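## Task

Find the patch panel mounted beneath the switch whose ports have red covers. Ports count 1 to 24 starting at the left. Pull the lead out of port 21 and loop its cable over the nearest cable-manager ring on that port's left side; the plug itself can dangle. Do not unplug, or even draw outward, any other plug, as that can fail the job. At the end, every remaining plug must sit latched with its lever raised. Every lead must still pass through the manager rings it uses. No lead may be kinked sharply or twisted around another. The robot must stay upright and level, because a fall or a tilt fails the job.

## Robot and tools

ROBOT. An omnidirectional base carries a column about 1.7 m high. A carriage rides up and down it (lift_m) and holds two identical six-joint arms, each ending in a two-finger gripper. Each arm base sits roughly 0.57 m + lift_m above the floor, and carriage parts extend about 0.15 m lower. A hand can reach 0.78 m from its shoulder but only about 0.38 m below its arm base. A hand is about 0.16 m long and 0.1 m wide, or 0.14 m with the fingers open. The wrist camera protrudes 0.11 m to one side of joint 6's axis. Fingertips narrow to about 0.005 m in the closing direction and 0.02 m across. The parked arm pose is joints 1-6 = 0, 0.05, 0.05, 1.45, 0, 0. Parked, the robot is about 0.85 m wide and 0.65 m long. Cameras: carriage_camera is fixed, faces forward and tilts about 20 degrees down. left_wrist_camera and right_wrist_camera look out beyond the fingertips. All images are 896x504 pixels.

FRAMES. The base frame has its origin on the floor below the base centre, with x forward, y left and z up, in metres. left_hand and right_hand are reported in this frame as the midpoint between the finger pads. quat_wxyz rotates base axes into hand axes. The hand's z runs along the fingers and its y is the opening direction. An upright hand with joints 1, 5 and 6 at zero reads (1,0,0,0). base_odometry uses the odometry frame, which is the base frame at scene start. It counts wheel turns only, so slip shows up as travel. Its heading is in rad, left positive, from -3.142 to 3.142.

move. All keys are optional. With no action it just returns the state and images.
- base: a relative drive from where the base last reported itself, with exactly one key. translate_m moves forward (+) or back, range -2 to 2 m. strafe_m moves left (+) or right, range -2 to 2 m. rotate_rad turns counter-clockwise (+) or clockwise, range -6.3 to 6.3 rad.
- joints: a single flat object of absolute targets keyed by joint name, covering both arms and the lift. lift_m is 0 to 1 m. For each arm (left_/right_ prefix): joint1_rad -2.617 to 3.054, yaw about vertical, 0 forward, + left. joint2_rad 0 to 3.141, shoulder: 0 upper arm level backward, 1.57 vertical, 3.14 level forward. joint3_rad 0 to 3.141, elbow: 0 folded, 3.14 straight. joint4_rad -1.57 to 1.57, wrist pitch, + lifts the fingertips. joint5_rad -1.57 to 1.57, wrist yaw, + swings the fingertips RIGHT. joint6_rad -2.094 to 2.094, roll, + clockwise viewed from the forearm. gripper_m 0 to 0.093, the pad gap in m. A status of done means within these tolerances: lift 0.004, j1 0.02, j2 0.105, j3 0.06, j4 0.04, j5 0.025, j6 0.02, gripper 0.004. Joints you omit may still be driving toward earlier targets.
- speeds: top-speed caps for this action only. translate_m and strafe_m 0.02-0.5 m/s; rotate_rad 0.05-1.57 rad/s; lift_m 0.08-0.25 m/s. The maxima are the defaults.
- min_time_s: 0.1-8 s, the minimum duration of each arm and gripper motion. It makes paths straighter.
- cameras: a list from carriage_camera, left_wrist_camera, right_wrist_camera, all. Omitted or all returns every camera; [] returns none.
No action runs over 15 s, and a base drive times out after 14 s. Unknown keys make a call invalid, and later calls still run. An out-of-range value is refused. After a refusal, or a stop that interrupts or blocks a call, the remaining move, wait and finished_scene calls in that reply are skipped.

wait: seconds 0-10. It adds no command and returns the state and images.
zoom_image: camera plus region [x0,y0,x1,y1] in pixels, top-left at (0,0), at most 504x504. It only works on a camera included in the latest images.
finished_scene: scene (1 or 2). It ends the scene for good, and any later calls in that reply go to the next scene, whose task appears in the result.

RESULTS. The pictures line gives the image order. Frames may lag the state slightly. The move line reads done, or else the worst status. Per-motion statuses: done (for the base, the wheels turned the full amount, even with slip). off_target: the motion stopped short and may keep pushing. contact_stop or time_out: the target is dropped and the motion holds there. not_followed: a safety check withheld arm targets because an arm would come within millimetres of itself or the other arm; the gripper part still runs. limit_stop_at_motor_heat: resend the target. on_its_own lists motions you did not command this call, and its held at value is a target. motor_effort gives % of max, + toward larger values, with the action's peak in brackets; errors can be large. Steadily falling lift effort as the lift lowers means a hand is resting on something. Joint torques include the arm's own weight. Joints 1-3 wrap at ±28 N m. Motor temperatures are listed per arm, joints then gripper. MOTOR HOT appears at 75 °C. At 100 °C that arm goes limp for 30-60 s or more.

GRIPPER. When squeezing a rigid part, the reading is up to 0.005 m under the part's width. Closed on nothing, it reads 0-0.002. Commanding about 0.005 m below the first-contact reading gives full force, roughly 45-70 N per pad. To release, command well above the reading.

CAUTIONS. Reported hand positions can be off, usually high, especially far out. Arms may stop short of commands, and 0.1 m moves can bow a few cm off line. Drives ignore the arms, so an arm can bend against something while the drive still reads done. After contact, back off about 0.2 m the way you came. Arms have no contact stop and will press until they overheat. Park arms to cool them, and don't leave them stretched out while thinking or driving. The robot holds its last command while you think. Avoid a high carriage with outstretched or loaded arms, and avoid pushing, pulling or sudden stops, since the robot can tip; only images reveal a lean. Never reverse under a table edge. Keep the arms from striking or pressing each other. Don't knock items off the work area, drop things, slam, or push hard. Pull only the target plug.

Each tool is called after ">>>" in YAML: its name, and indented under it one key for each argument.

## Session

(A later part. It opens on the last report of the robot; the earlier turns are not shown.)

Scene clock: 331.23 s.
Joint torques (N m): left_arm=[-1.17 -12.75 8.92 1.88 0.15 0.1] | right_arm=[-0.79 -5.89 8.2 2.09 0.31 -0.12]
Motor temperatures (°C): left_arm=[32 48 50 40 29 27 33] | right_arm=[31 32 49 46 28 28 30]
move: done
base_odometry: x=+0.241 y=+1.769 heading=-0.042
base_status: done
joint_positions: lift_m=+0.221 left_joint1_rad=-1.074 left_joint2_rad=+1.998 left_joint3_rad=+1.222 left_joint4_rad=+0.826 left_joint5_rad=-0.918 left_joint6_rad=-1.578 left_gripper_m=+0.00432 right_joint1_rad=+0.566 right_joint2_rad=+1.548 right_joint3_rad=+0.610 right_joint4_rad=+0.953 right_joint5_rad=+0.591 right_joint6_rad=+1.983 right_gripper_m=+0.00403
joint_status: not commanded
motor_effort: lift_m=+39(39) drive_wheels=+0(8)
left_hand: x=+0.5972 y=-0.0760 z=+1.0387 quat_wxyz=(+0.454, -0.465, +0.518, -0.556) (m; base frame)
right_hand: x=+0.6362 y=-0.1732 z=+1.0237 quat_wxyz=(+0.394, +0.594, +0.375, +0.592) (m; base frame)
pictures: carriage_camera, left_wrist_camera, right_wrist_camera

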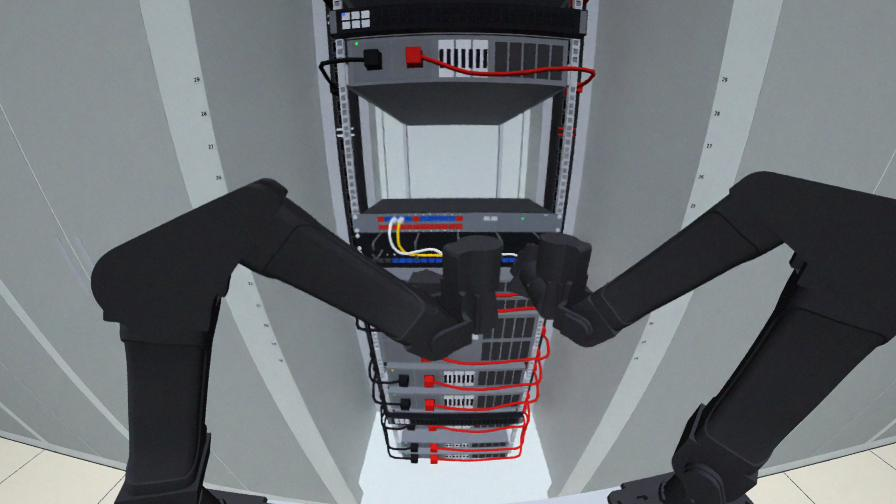

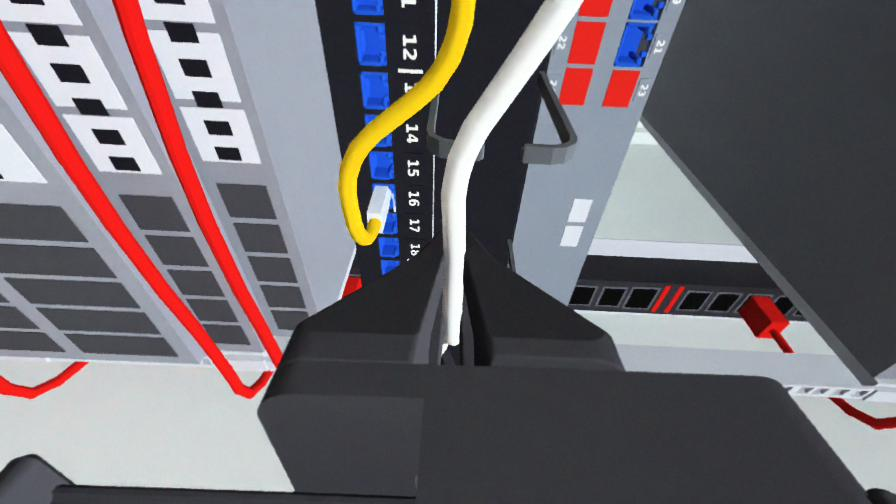

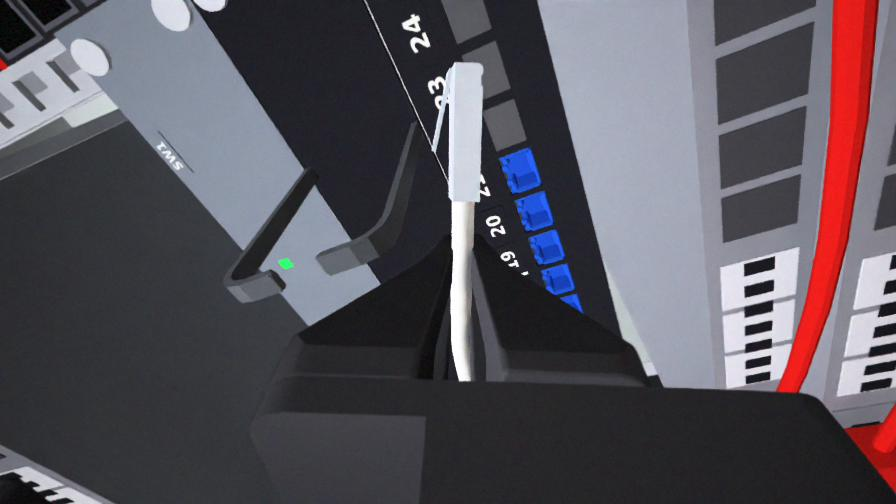

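>>> move:
  joints: {"left_joint4_rad": 0.905, "left_joint6_rad": -1.51}
  min_time_s: 1.5
  cameras: ["carriage_camera", "left_wrist_camera", "right_wrist_camera"]

>>> zoom_image:
  camera: "left_wrist_camera"
  region: [380, 40, 600, 260]

>>> zoom_image:
  camera: "carriage_camera"
  region: [380, 210, 560, 290]

Scene clock: 334.83 s.
Joint torques (N m): left_arm=[-1.32 -12.82 8.84 2.22 0.15 0.21] | right_arm=[-0.77 -5.87 8.13 2.08 0.32 -0.12]
Motor temperatures (°C): left_arm=[32 48 50 40 29 27 33] | right_arm=[31 32 49 46 28 28 30]
move: done
base_odometry: x=+0.241 y=+1.769 heading=-0.042
base_status: not commanded
joint_positions: lift_m=+0.221 left_joint1_rad=-1.074 left_joint2_rad=+1.998 left_joint3_rad=+1.222 left_joint4_rad=+0.879 left_joint5_rad=-0.918 left_joint6_rad=-1.514 left_gripper_m=+0.00432 right_joint1_rad=+0.566 right_joint2_rad=+1.548 right_joint3_rad=+0.610 right_joint4_rad=+0.953 right_joint5_rad=+0.589 right_joint6_rad=+1.983 right_gripper_m=+0.00403
joint_status: all done
motor_effort: lift_m=+39(39) drive_wheels=+1(2)
left_hand: x=+0.5969 y=-0.0754 z=+1.0481 quat_wxyz=(+0.468, -0.452, +0.514, -0.559) (m; base frame)
right_hand: x=+0.6363 y=-0.1728 z=+1.0237 quat_wxyz=(+0.394, +0.594, +0.375, +0.593) (m; base frame)
pictures: carriage_camera, left_wrist_camera, right_wrist_camera

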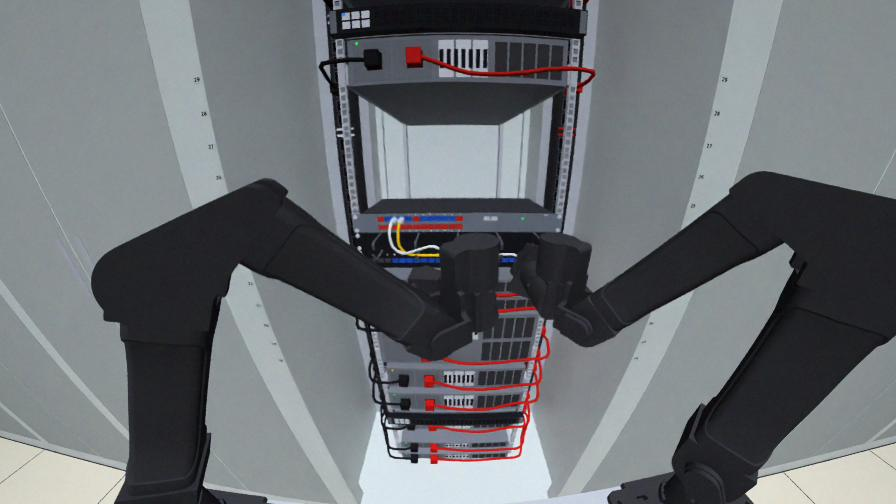

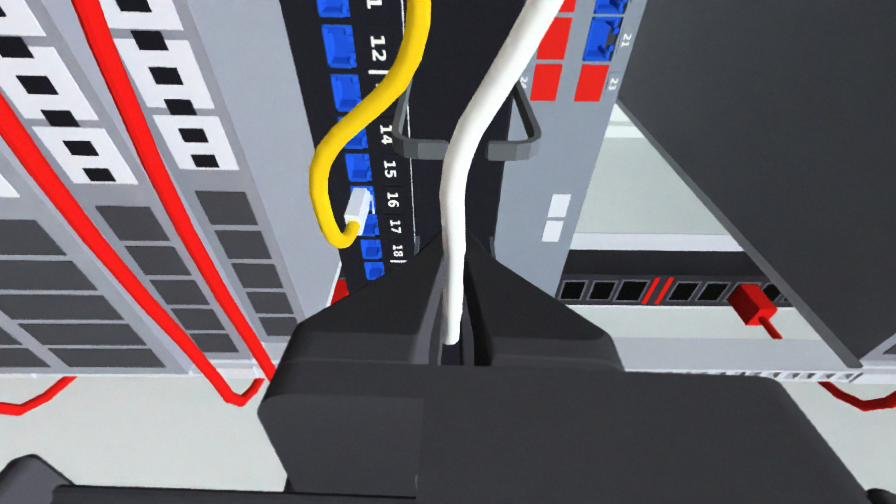

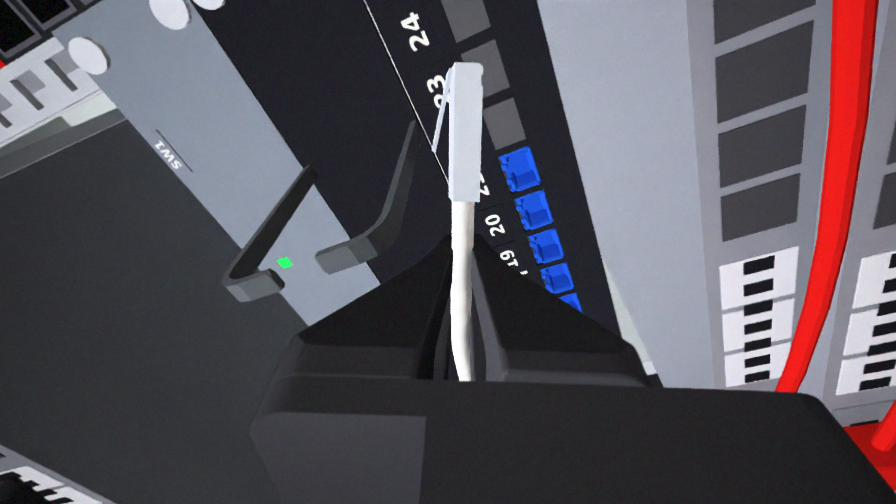

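Scaled by 2.291 from the camera's 896x504 image, which has a finer 1280x720 frame.

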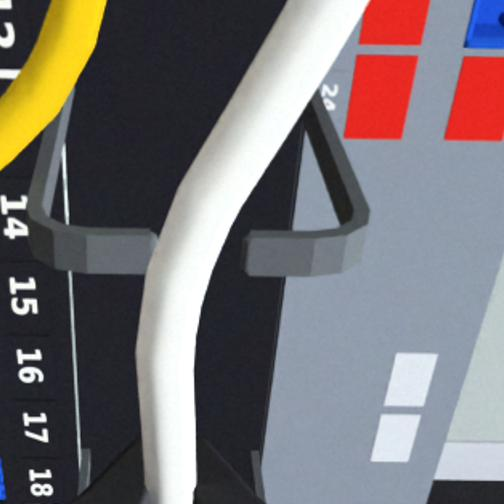

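Scaled by 2.800 from the camera's 896x504 image, which has a finer 1280x720 frame.

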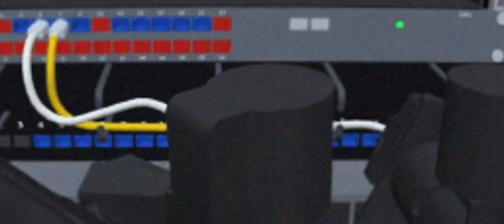

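>>> move:
  joints: {"lift_m": 0.224}
  speeds: {"lift_m": 0.08}
  cameras: ["carriage_camera", "left_wrist_camera"]

>>> zoom_image:
  camera: "left_wrist_camera"
  region: [380, 40, 600, 260]

Scene clock: 336.90 s.
Joint torques (N m): left_arm=[-1.13 -12.92 8.92 2.05 0.22 0.18] | right_arm=[-0.75 -5.9 7.98 2.03 0.31 -0.12]
Motor temperatures (°C): left_arm=[32 48 50 40 29 27 33] | right_arm=[31 32 49 46 28 28 30]
move: done
base_odometry: x=+0.241 y=+1.769 heading=-0.042
base_status: not commanded
joint_positions: lift_m=+0.224 left_joint1_rad=-1.074 left_joint2_rad=+1.999 left_joint3_rad=+1.222 left_joint4_rad=+0.895 left_joint5_rad=-0.918 left_joint6_rad=-1.513 left_gripper_m=+0.00432 right_joint1_rad=+0.566 right_joint2_rad=+1.548 right_joint3_rad=+0.612 right_joint4_rad=+0.957 right_joint5_rad=+0.591 right_joint6_rad=+1.983 right_gripper_m=+0.00403
joint_status: all done
motor_effort: lift_m=+40(45) drive_wheels=+1(2)
left_hand: x=+0.5968 y=-0.0753 z=+1.0534 quat_wxyz=(+0.467, -0.453, +0.509, -0.564) (m; base frame)
right_hand: x=+0.6365 y=-0.1730 z=+1.0279 quat_wxyz=(+0.394, +0.594, +0.373, +0.594) (m; base frame)
pictures: carriage_camera, left_wrist_camera

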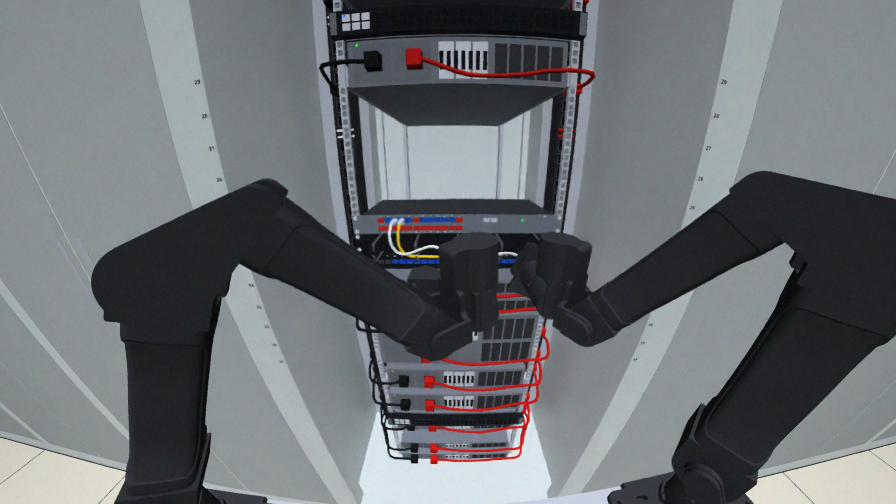

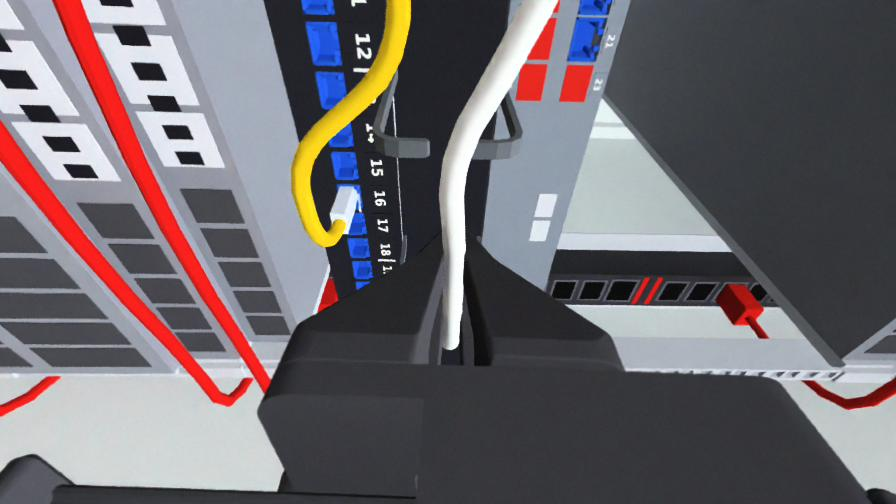

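Scaled by 2.291 from the camera's 896x504 image, which has a finer 1280x720 frame.

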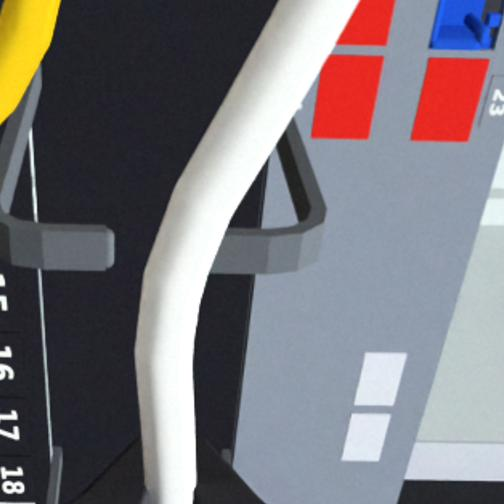

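>>> move:
  joints: {"left_joint1_rad": -1.047, "left_joint2_rad": 2.031, "left_joint3_rad": 1.272, "left_joint4_rad": 0.857, "left_joint5_rad": -0.886, "left_joint6_rad": -1.51}
  min_time_s: 1.5
  cameras: ["carriage_camera", "left_wrist_camera"]

>>> zoom_image:
  camera: "left_wrist_camera"
  region: [380, 40, 600, 260]

Scene clock: 339.70 s.
Joint torques (N m): left_arm=[-0.28 -11.37 10.15 1.78 0.18 0.19] | right_arm=[-0.79 -5.89 7.98 2.02 0.17 -0.12]
Motor temperatures (°C): left_arm=[32 48 50 40 29 27 33] | right_arm=[31 32 49 46 28 28 30]
move: done
base_odometry: x=+0.241 y=+1.769 heading=-0.042
base_status: not commanded
joint_positions: lift_m=+0.224 left_joint1_rad=-1.050 left_joint2_rad=+2.010 left_joint3_rad=+1.242 left_joint4_rad=+0.869 left_joint5_rad=-0.899 left_joint6_rad=-1.513 left_gripper_m=+0.00432 right_joint1_rad=+0.566 right_joint2_rad=+1.548 right_joint3_rad=+0.612 right_joint4_rad=+0.957 right_joint5_rad=+0.604 right_joint6_rad=+1.983 right_gripper_m=+0.00403
joint_status: all done
motor_effort: lift_m=+40(41) drive_wheels=+1(2)
left_hand: x=+0.6077 y=-0.0730 z=+1.0516 quat_wxyz=(+0.470, -0.452, +0.514, -0.557) (m; base frame)
right_hand: x=+0.6364 y=-0.1752 z=+1.0279 quat_wxyz=(+0.398, +0.596, +0.369, +0.591) (m; base frame)
pictures: carriage_camera, left_wrist_camera

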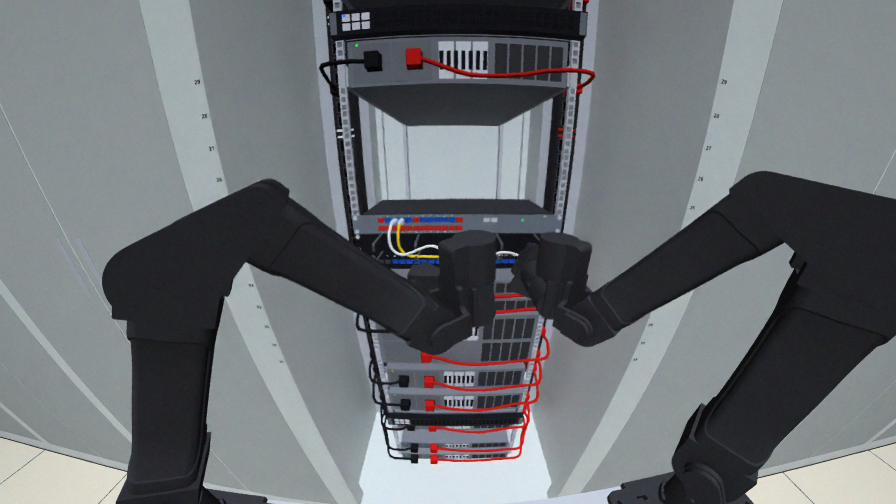

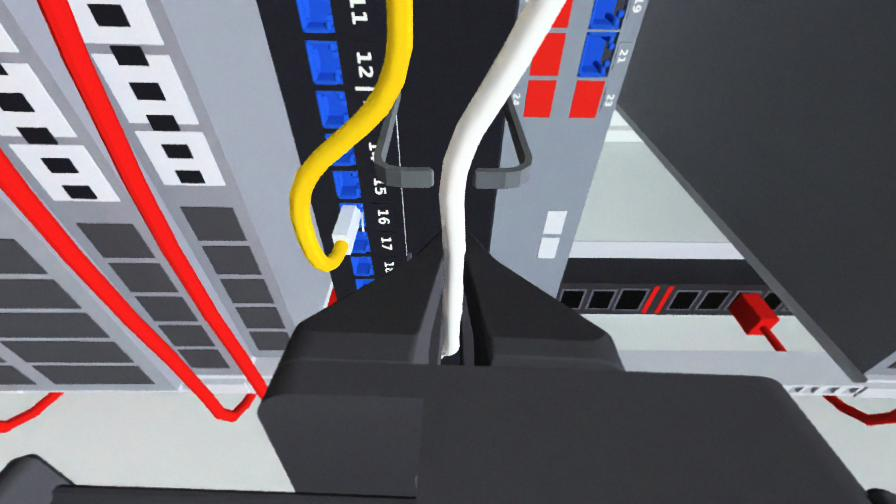

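Scaled by 2.291 from the camera's 896x504 image, which has a finer 1280x720 frame.

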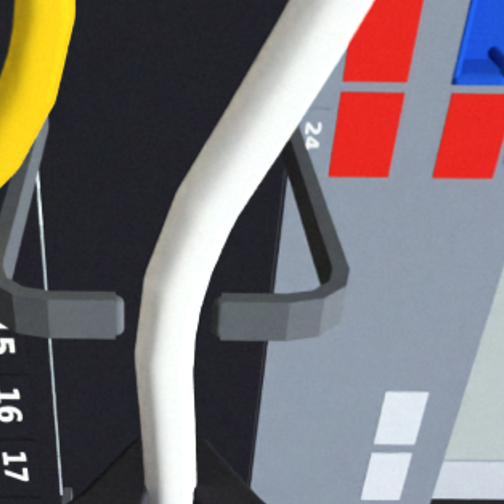

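>>> move:
  joints: {"left_joint1_rad": -1.007, "left_joint2_rad": 2.078, "left_joint3_rad": 1.343, "left_joint4_rad": 0.832, "left_joint5_rad": -0.847, "left_joint6_rad": -1.51}
  min_time_s: 2.5
  cameras: ["carriage_camera", "left_wrist_camera"]

>>> zoom_image:
  camera: "left_wrist_camera"
  region: [380, 40, 600, 260]

>>> zoom_image:
  camera: "carriage_camera"
  region: [380, 210, 560, 290]

Scene clock: 343.40 s.
Joint torques (N m): left_arm=[-0.4 -11.69 10.4 1.77 0.42 0.17] | right_arm=[-0.44 -5.87 7.98 2.02 0.1 -0.12]
Motor temperatures (°C): left_arm=[32 48 50 40 29 27 33] | right_arm=[31 32 48 47 28 28 30]
move: off_target
base_odometry: x=+0.241 y=+1.769 heading=-0.042
base_status: not commanded
joint_positions: lift_m=+0.224 left_joint1_rad=-1.008 left_joint2_rad=+2.053 left_joint3_rad=+1.311 left_joint4_rad=+0.848 left_joint5_rad=-0.875 left_joint6_rad=-1.513 left_gripper_m=+0.00432 right_joint1_rad=+0.563 right_joint2_rad=+1.548 right_joint3_rad=+0.612 right_joint4_rad=+0.957 right_joint5_rad=+0.613 right_joint6_rad=+1.983 right_gripper_m=+0.00403
joint_status: left_joint5_rad off_target (ended at -0.875, target -0.847); the others done
motor_effort: lift_m=+40(40) drive_wheels=+1(2)
left_hand: x=+0.6303 y=-0.0723 z=+1.0534 quat_wxyz=(+0.475, -0.456, +0.508, -0.555) (m; base frame)
right_hand: x=+0.6368 y=-0.1781 z=+1.0279 quat_wxyz=(+0.401, +0.598, +0.366, +0.589) (m; base frame)
pictures: carriage_camera, left_wrist_camera

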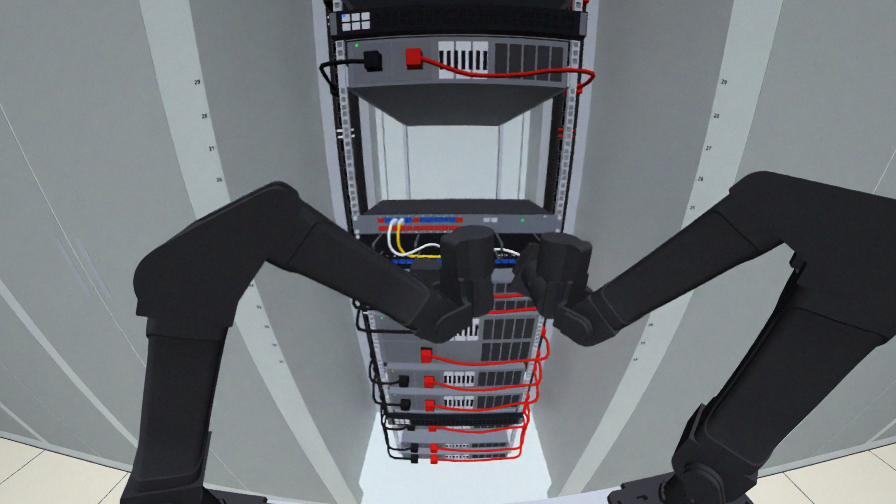

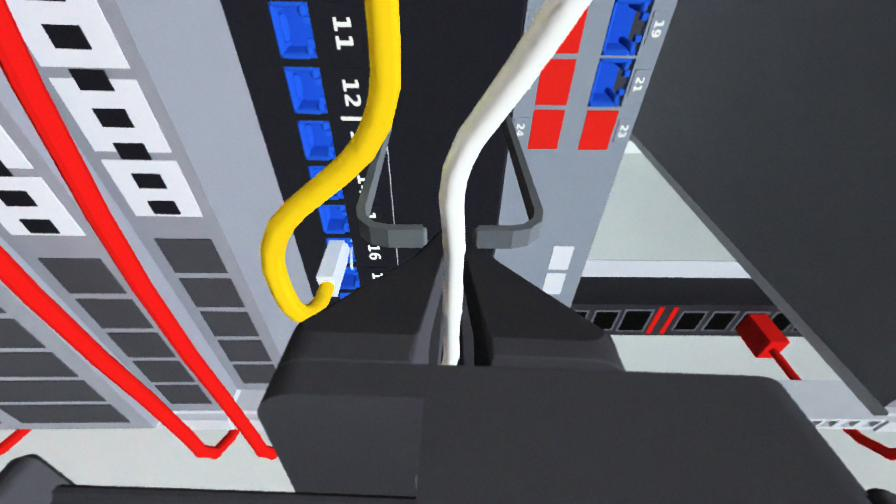

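Scaled by 2.291 from the camera's 896x504 image, which has a finer 1280x720 frame.

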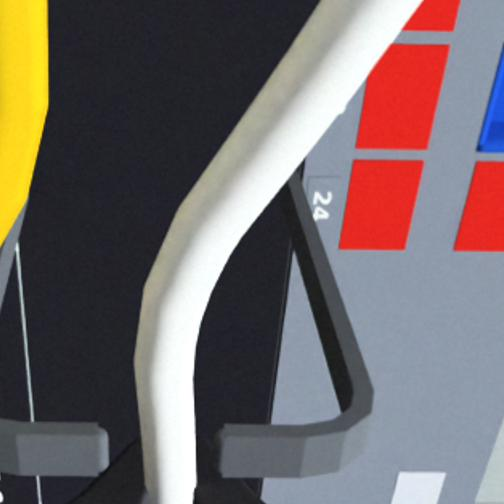

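Scaled by 2.800 from the camera's 896x504 image, which has a finer 1280x720 frame.

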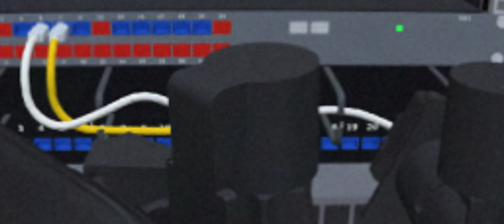

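>>> move:
  joints: {"left_joint4_rad": 0.781, "left_joint5_rad": -0.862}
  min_time_s: 1.5
  cameras: ["carriage_camera", "left_wrist_camera"]

>>> zoom_image:
  camera: "left_wrist_camera"
  region: [260, 60, 560, 320]

>>> zoom_image:
  camera: "carriage_camera"
  region: [380, 210, 560, 290]

Scene clock: 347.27 s.
Joint torques (N m): left_arm=[-0.62 -11.71 10.43 1.72 0.23 0.19] | right_arm=[-0.43 -5.87 7.98 2.01 0.09 -0.12]
Motor temperatures (°C): left_arm=[32 48 51 40 29 27 33] | right_arm=[31 32 48 47 28 28 30]
move: done
base_odometry: x=+0.241 y=+1.769 heading=-0.042
base_status: not commanded
joint_positions: lift_m=+0.224 left_joint1_rad=-1.006 left_joint2_rad=+2.053 left_joint3_rad=+1.311 left_joint4_rad=+0.801 left_joint5_rad=-0.875 left_joint6_rad=-1.513 left_gripper_m=+0.00432 right_joint1_rad=+0.563 right_joint2_rad=+1.548 right_joint3_rad=+0.612 right_joint4_rad=+0.957 right_joint5_rad=+0.614 right_joint6_rad=+1.983 right_gripper_m=+0.00403
joint_status: all done
motor_effort: lift_m=+40(40) drive_wheels=+1(2)
left_hand: x=+0.6316 y=-0.0718 z=+1.0447 quat_wxyz=(+0.479, -0.454, +0.524, -0.538) (m; base frame)
right_hand: x=+0.6368 y=-0.1783 z=+1.0278 quat_wxyz=(+0.402, +0.599, +0.365, +0.589) (m; base frame)
pictures: carriage_camera, left_wrist_camera

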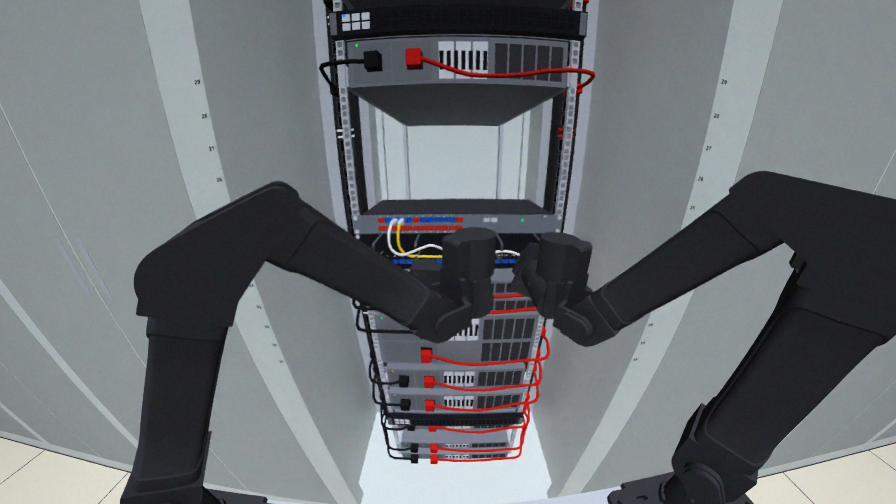

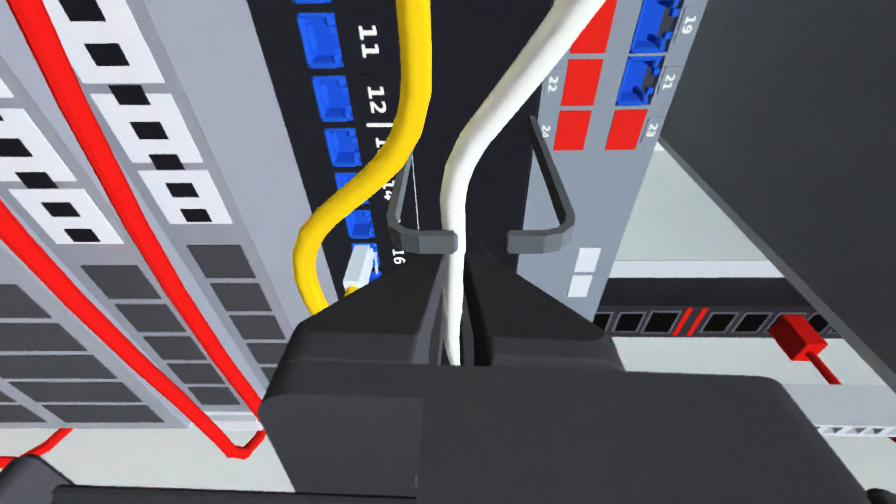

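Scaled by 1.680 from the camera's 896x504 image, which has a finer 1280x720 frame.

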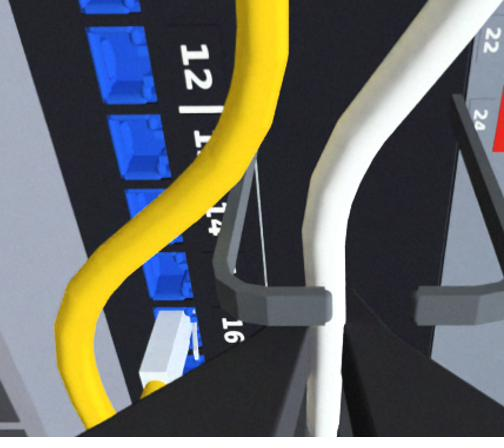

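Scaled by 2.800 from the camera's 896x504 image, which has a finer 1280x720 frame.

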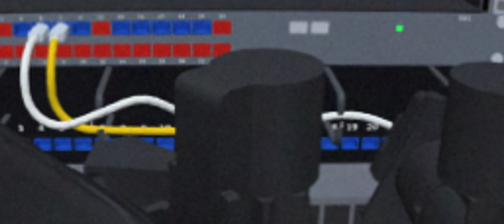

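>>> move:
  joints: {"left_joint4_rad": 0.753}
  min_time_s: 1.0
  cameras: ["carriage_camera", "left_wrist_camera"]

>>> zoom_image:
  camera: "left_wrist_camera"
  region: [260, 60, 560, 320]

>>> zoom_image:
  camera: "carriage_camera"
  region: [480, 230, 540, 280]

Scene clock: 349.37 s.
Joint torques (N m): left_arm=[-0.72 -11.59 10.43 1.79 0.21 0.19] | right_arm=[-0.47 -5.9 7.99 2.02 0.08 -0.12]
Motor temperatures (°C): left_arm=[32 48 51 40 29 27 33] | right_arm=[31 32 48 47 28 28 30]
move: done
base_odometry: x=+0.241 y=+1.769 heading=-0.042
base_status: not commanded
joint_positions: lift_m=+0.224 left_joint1_rad=-1.006 left_joint2_rad=+2.053 left_joint3_rad=+1.311 left_joint4_rad=+0.773 left_joint5_rad=-0.876 left_joint6_rad=-1.513 left_gripper_m=+0.00432 right_joint1_rad=+0.563 right_joint2_rad=+1.548 right_joint3_rad=+0.612 right_joint4_rad=+0.957 right_joint5_rad=+0.614 right_joint6_rad=+1.983 right_gripper_m=+0.00403
joint_status: all done
motor_effort: lift_m=+40(40) drive_wheels=+0(2)
left_hand: x=+0.6318 y=-0.0719 z=+1.0396 quat_wxyz=(+0.480, -0.453, +0.534, -0.528) (m; base frame)
right_hand: x=+0.6368 y=-0.1784 z=+1.0278 quat_wxyz=(+0.402, +0.599, +0.365, +0.589) (m; base frame)
pictures: carriage_camera, left_wrist_camera

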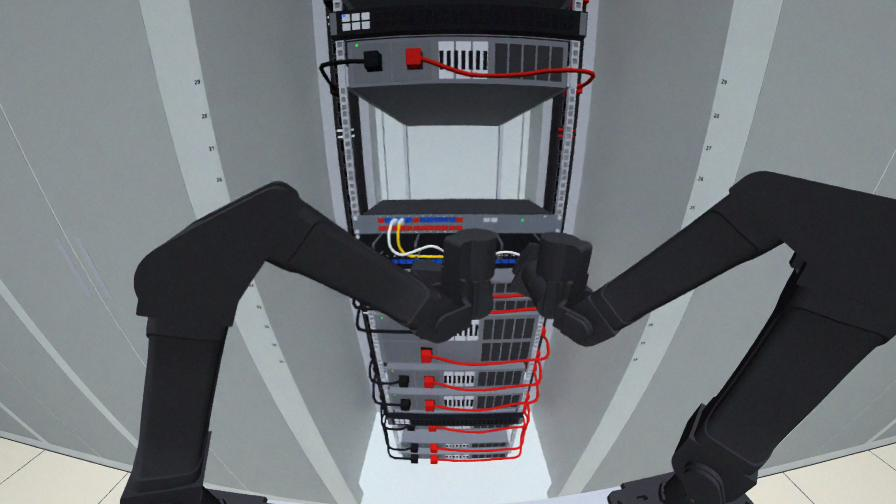

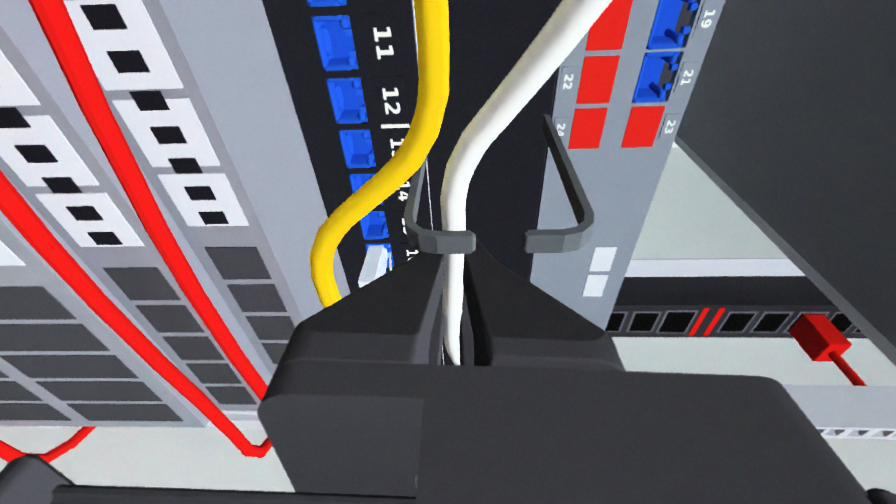

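Scaled by 1.680 from the camera's 896x504 image, which has a finer 1280x720 frame.

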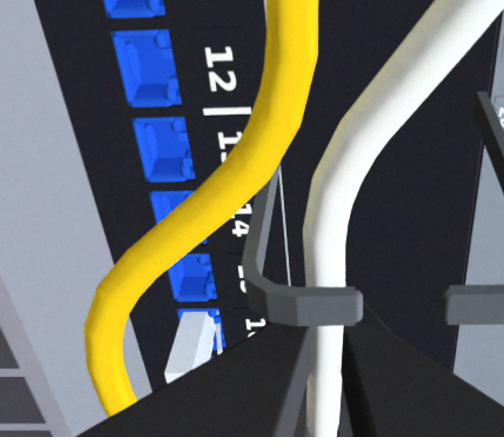

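Scaled by 8.400 from the camera's 896x504 image, which has a finer 1280x720 frame.

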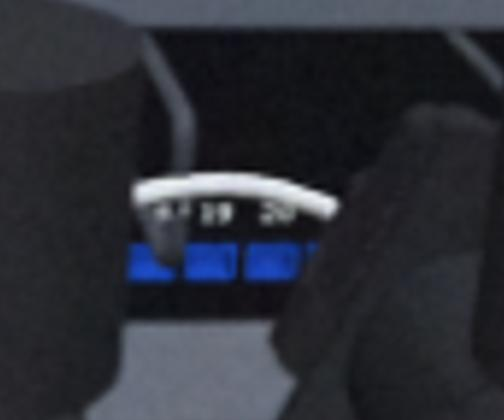

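>>> move:
  joints: {"right_gripper_m": 0.009}
  min_time_s: 1.5
  cameras: ["right_wrist_camera"]

>>> move:
  joints: {"right_gripper_m": 0.014}
  min_time_s: 1.5
  cameras: ["carriage_camera", "right_wrist_camera", "left_wrist_camera"]

>>> zoom_image:
  camera: "right_wrist_camera"
  region: [240, 0, 560, 300]

>>> zoom_image:
  camera: "carriage_camera"
  region: [480, 230, 540, 280]

Scene clock: 354.50 s.
Joint torques (N m): left_arm=[-0.69 -11.73 10.43 1.8 0.27 0.21] | right_arm=[-0.43 -5.89 7.99 2.05 0.1 -0.11]
Motor temperatures (°C): left_arm=[32 47 51 40 29 27 33] | right_arm=[31 32 48 47 28 28 30]
move: done
base_odometry: x=+0.241 y=+1.769 heading=-0.042
base_status: not commanded
joint_positions: lift_m=+0.224 left_joint1_rad=-1.006 left_joint2_rad=+2.053 left_joint3_rad=+1.311 left_joint4_rad=+0.769 left_joint5_rad=-0.878 left_joint6_rad=-1.513 left_gripper_m=+0.00432 right_joint1_rad=+0.563 right_joint2_rad=+1.548 right_joint3_rad=+0.612 right_joint4_rad=+0.955 right_joint5_rad=+0.613 right_joint6_rad=+1.983 right_gripper_m=+0.00894
joint_status: all done
motor_effort: lift_m=+40(40) drive_wheels=+2(2)
left_hand: x=+0.6318 y=-0.0717 z=+1.0388 quat_wxyz=(+0.481, -0.453, +0.535, -0.526) (m; base frame)
right_hand: x=+0.6368 y=-0.1782 z=+1.0274 quat_wxyz=(+0.402, +0.599, +0.366, +0.588) (m; base frame)
pictures: right_wrist_camera

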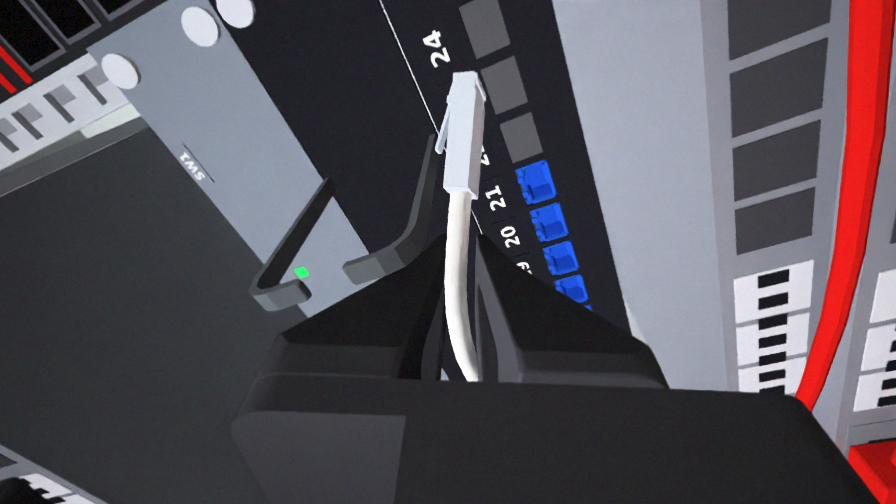

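Scene clock: 356.30 s.
Joint torques (N m): left_arm=[-0.7 -11.63 10.41 1.84 0.19 0.19] | right_arm=[-0.44 -5.89 7.98 2.05 0.16 -0.12]
Motor temperatures (°C): left_arm=[32 47 51 40 29 27 33] | right_arm=[31 32 48 47 28 28 30]
move: done
base_odometry: x=+0.241 y=+1.769 heading=-0.042
base_status: not commanded
joint_positions: lift_m=+0.224 left_joint1_rad=-1.006 left_joint2_rad=+2.053 left_joint3_rad=+1.311 left_joint4_rad=+0.767 left_joint5_rad=-0.874 left_joint6_rad=-1.513 left_gripper_m=+0.00432 right_joint1_rad=+0.563 right_joint2_rad=+1.548 right_joint3_rad=+0.612 right_joint4_rad=+0.955 right_joint5_rad=+0.606 right_joint6_rad=+1.983 right_gripper_m=+0.01391
joint_status: all done
motor_effort: lift_m=+40(40) drive_wheels=+1(2)
left_hand: x=+0.6317 y=-0.0723 z=+1.0385 quat_wxyz=(+0.480, -0.452, +0.536, -0.527) (m; base frame)
right_hand: x=+0.6369 y=-0.1769 z=+1.0275 quat_wxyz=(+0.400, +0.597, +0.368, +0.590) (m; base frame)
pictures: carriage_camera, left_wrist_camera, right_wrist_camera

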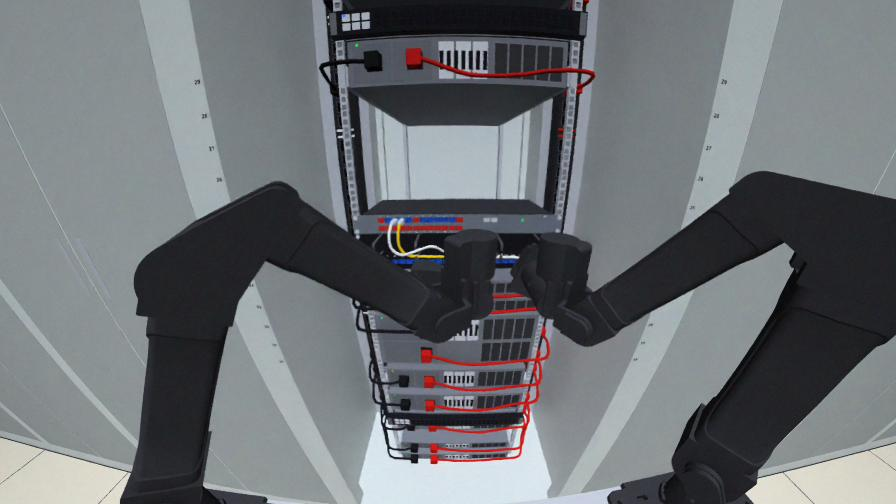

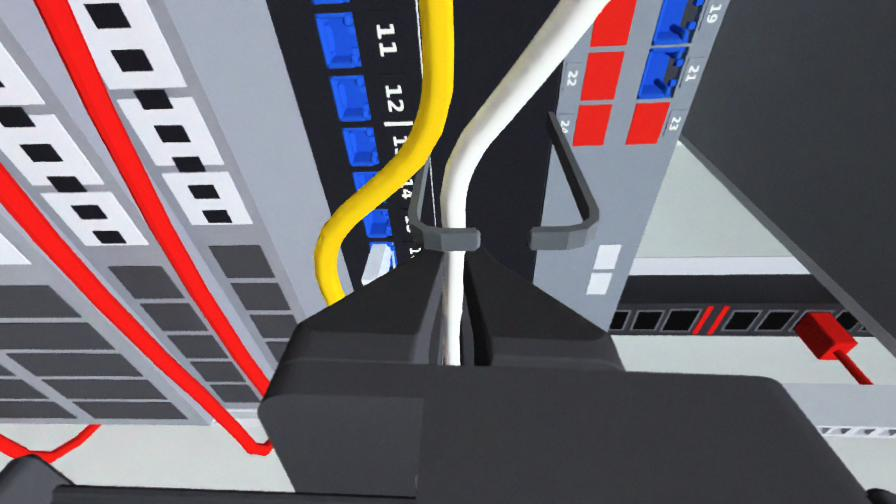

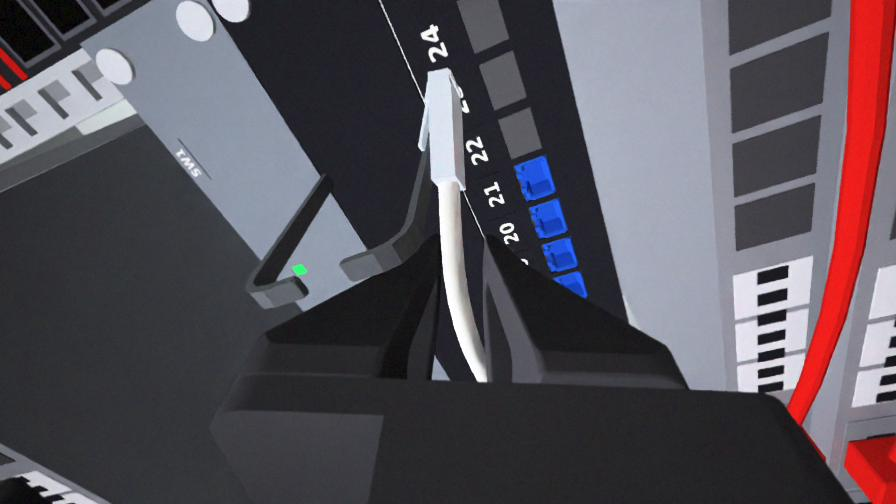

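Scaled by 1.575 from the camera's 896x504 image, which has a finer 1280x720 frame.

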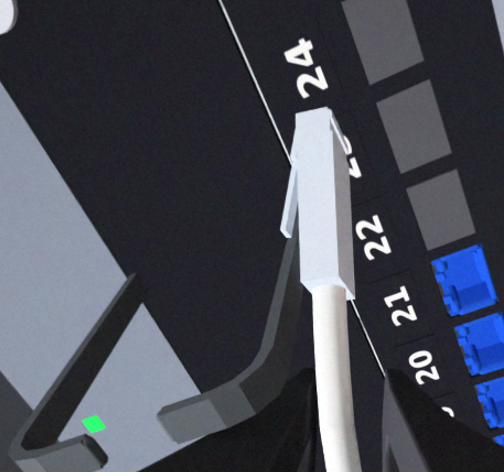

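Scaled by 8.400 from the camera's 896x504 image, which has a finer 1280x720 frame.

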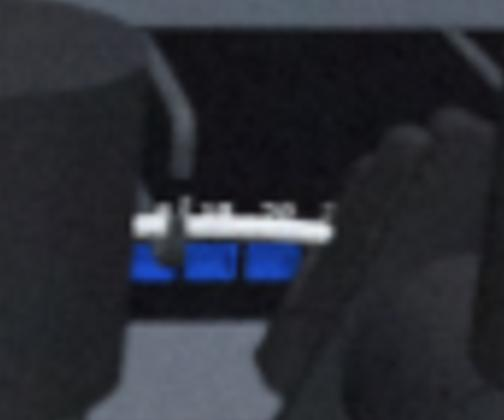

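>>> move:
  joints: {"right_joint1_rad": 0.678, "right_joint2_rad": 1.37, "right_joint3_rad": 0.453, "right_joint4_rad": 0.92, "right_joint5_rad": 0.726}
  min_time_s: 2.5
  cameras: ["carriage_camera", "left_wrist_camera", "right_wrist_camera"]

>>> zoom_image:
  camera: "right_wrist_camera"
  region: [240, 0, 600, 300]

>>> zoom_image:
  camera: "carriage_camera"
  region: [480, 230, 540, 280]

Scene clock: 359.90 s.
Joint torques (N m): left_arm=[-0.68 -11.71 10.63 1.86 0.17 0.15] | right_arm=[0.9 -6.3 5.65 1.77 0.11 -0.12]
Motor temperatures (°C): left_arm=[32 47 52 40 29 27 33] | right_arm=[30 33 47 47 28 28 29]
move: done
base_odometry: x=+0.241 y=+1.769 heading=-0.042
base_status: not commanded
joint_positions: lift_m=+0.224 left_joint1_rad=-1.006 left_joint2_rad=+2.053 left_joint3_rad=+1.311 left_joint4_rad=+0.766 left_joint5_rad=-0.873 left_joint6_rad=-1.513 left_gripper_m=+0.00432 right_joint1_rad=+0.671 right_joint2_rad=+1.386 right_joint3_rad=+0.465 right_joint4_rad=+0.938 right_joint5_rad=+0.716 right_joint6_rad=+1.983 right_gripper_m=+0.01392
joint_status: all done
motor_effort: lift_m=+40(40) drive_wheels=+0(3)
left_hand: x=+0.6317 y=-0.0725 z=+1.0384 quat_wxyz=(+0.480, -0.452, +0.537, -0.527) (m; base frame)
right_hand: x=+0.5879 y=-0.1775 z=+1.0258 quat_wxyz=(+0.400, +0.599, +0.368, +0.589) (m; base frame)
pictures: carriage_camera, left_wrist_camera, right_wrist_camera

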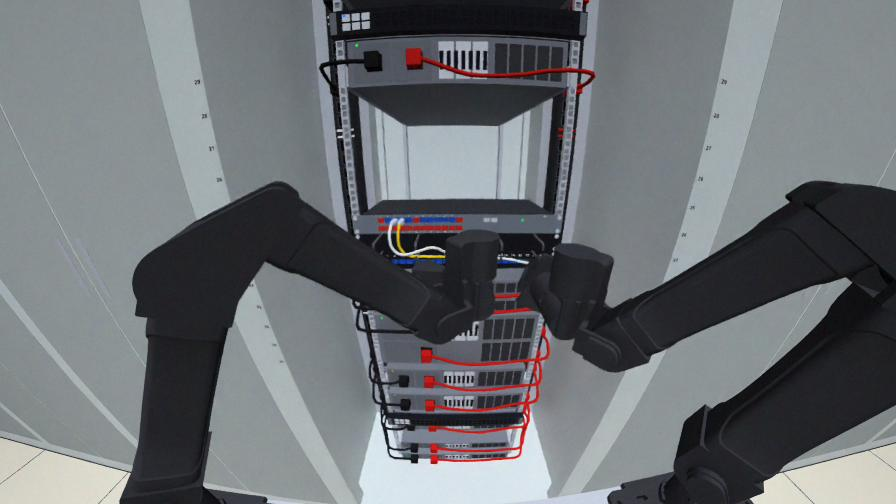

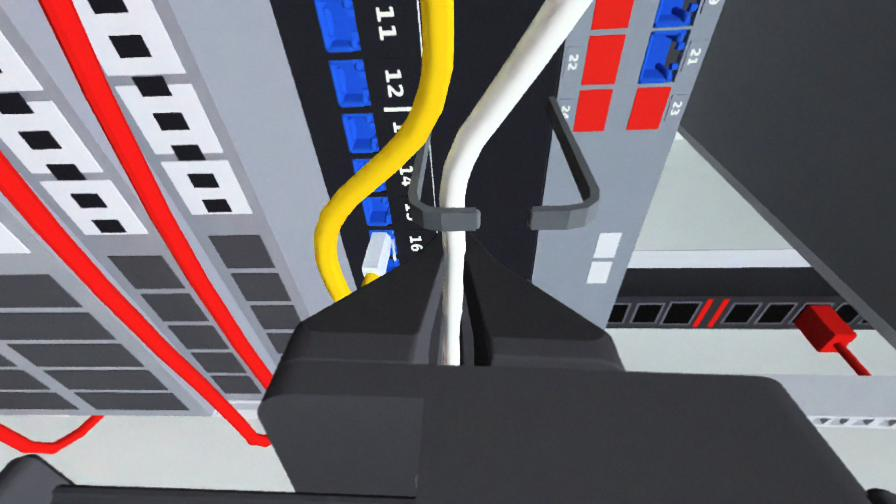

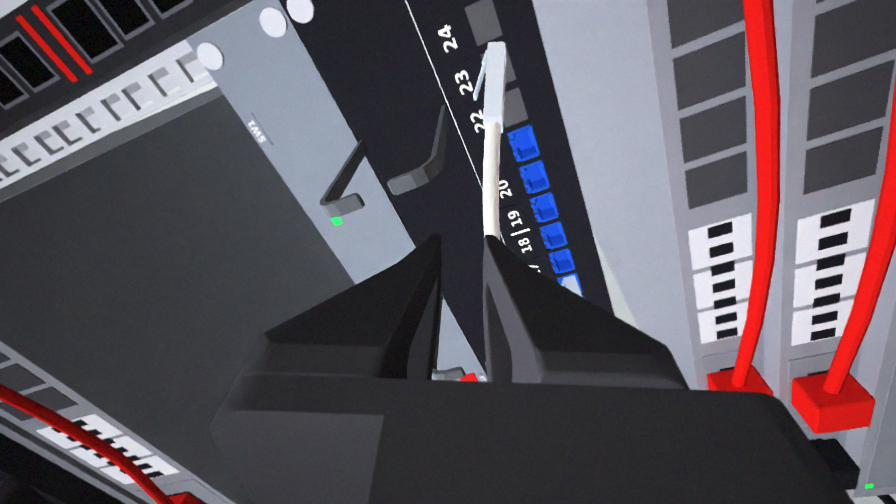

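Scaled by 1.400 from the camera's 896x504 image, which has a finer 1280x720 frame.

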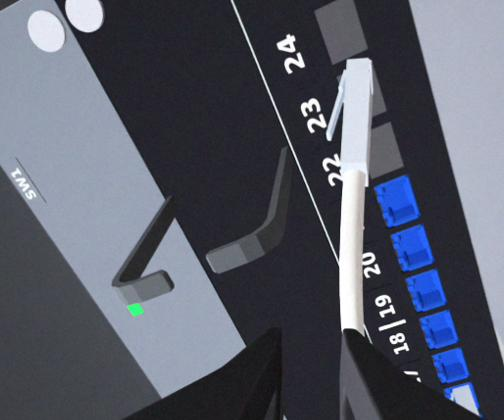

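Scaled by 8.400 from the camera's 896x504 image, which has a finer 1280x720 frame.

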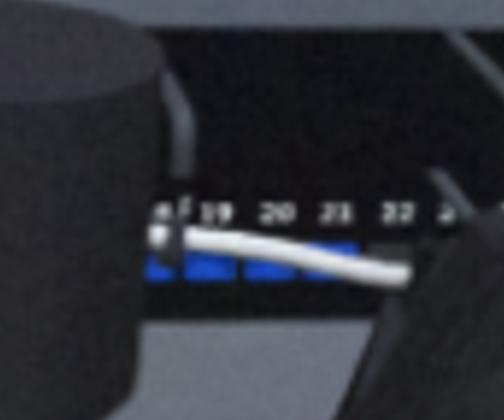

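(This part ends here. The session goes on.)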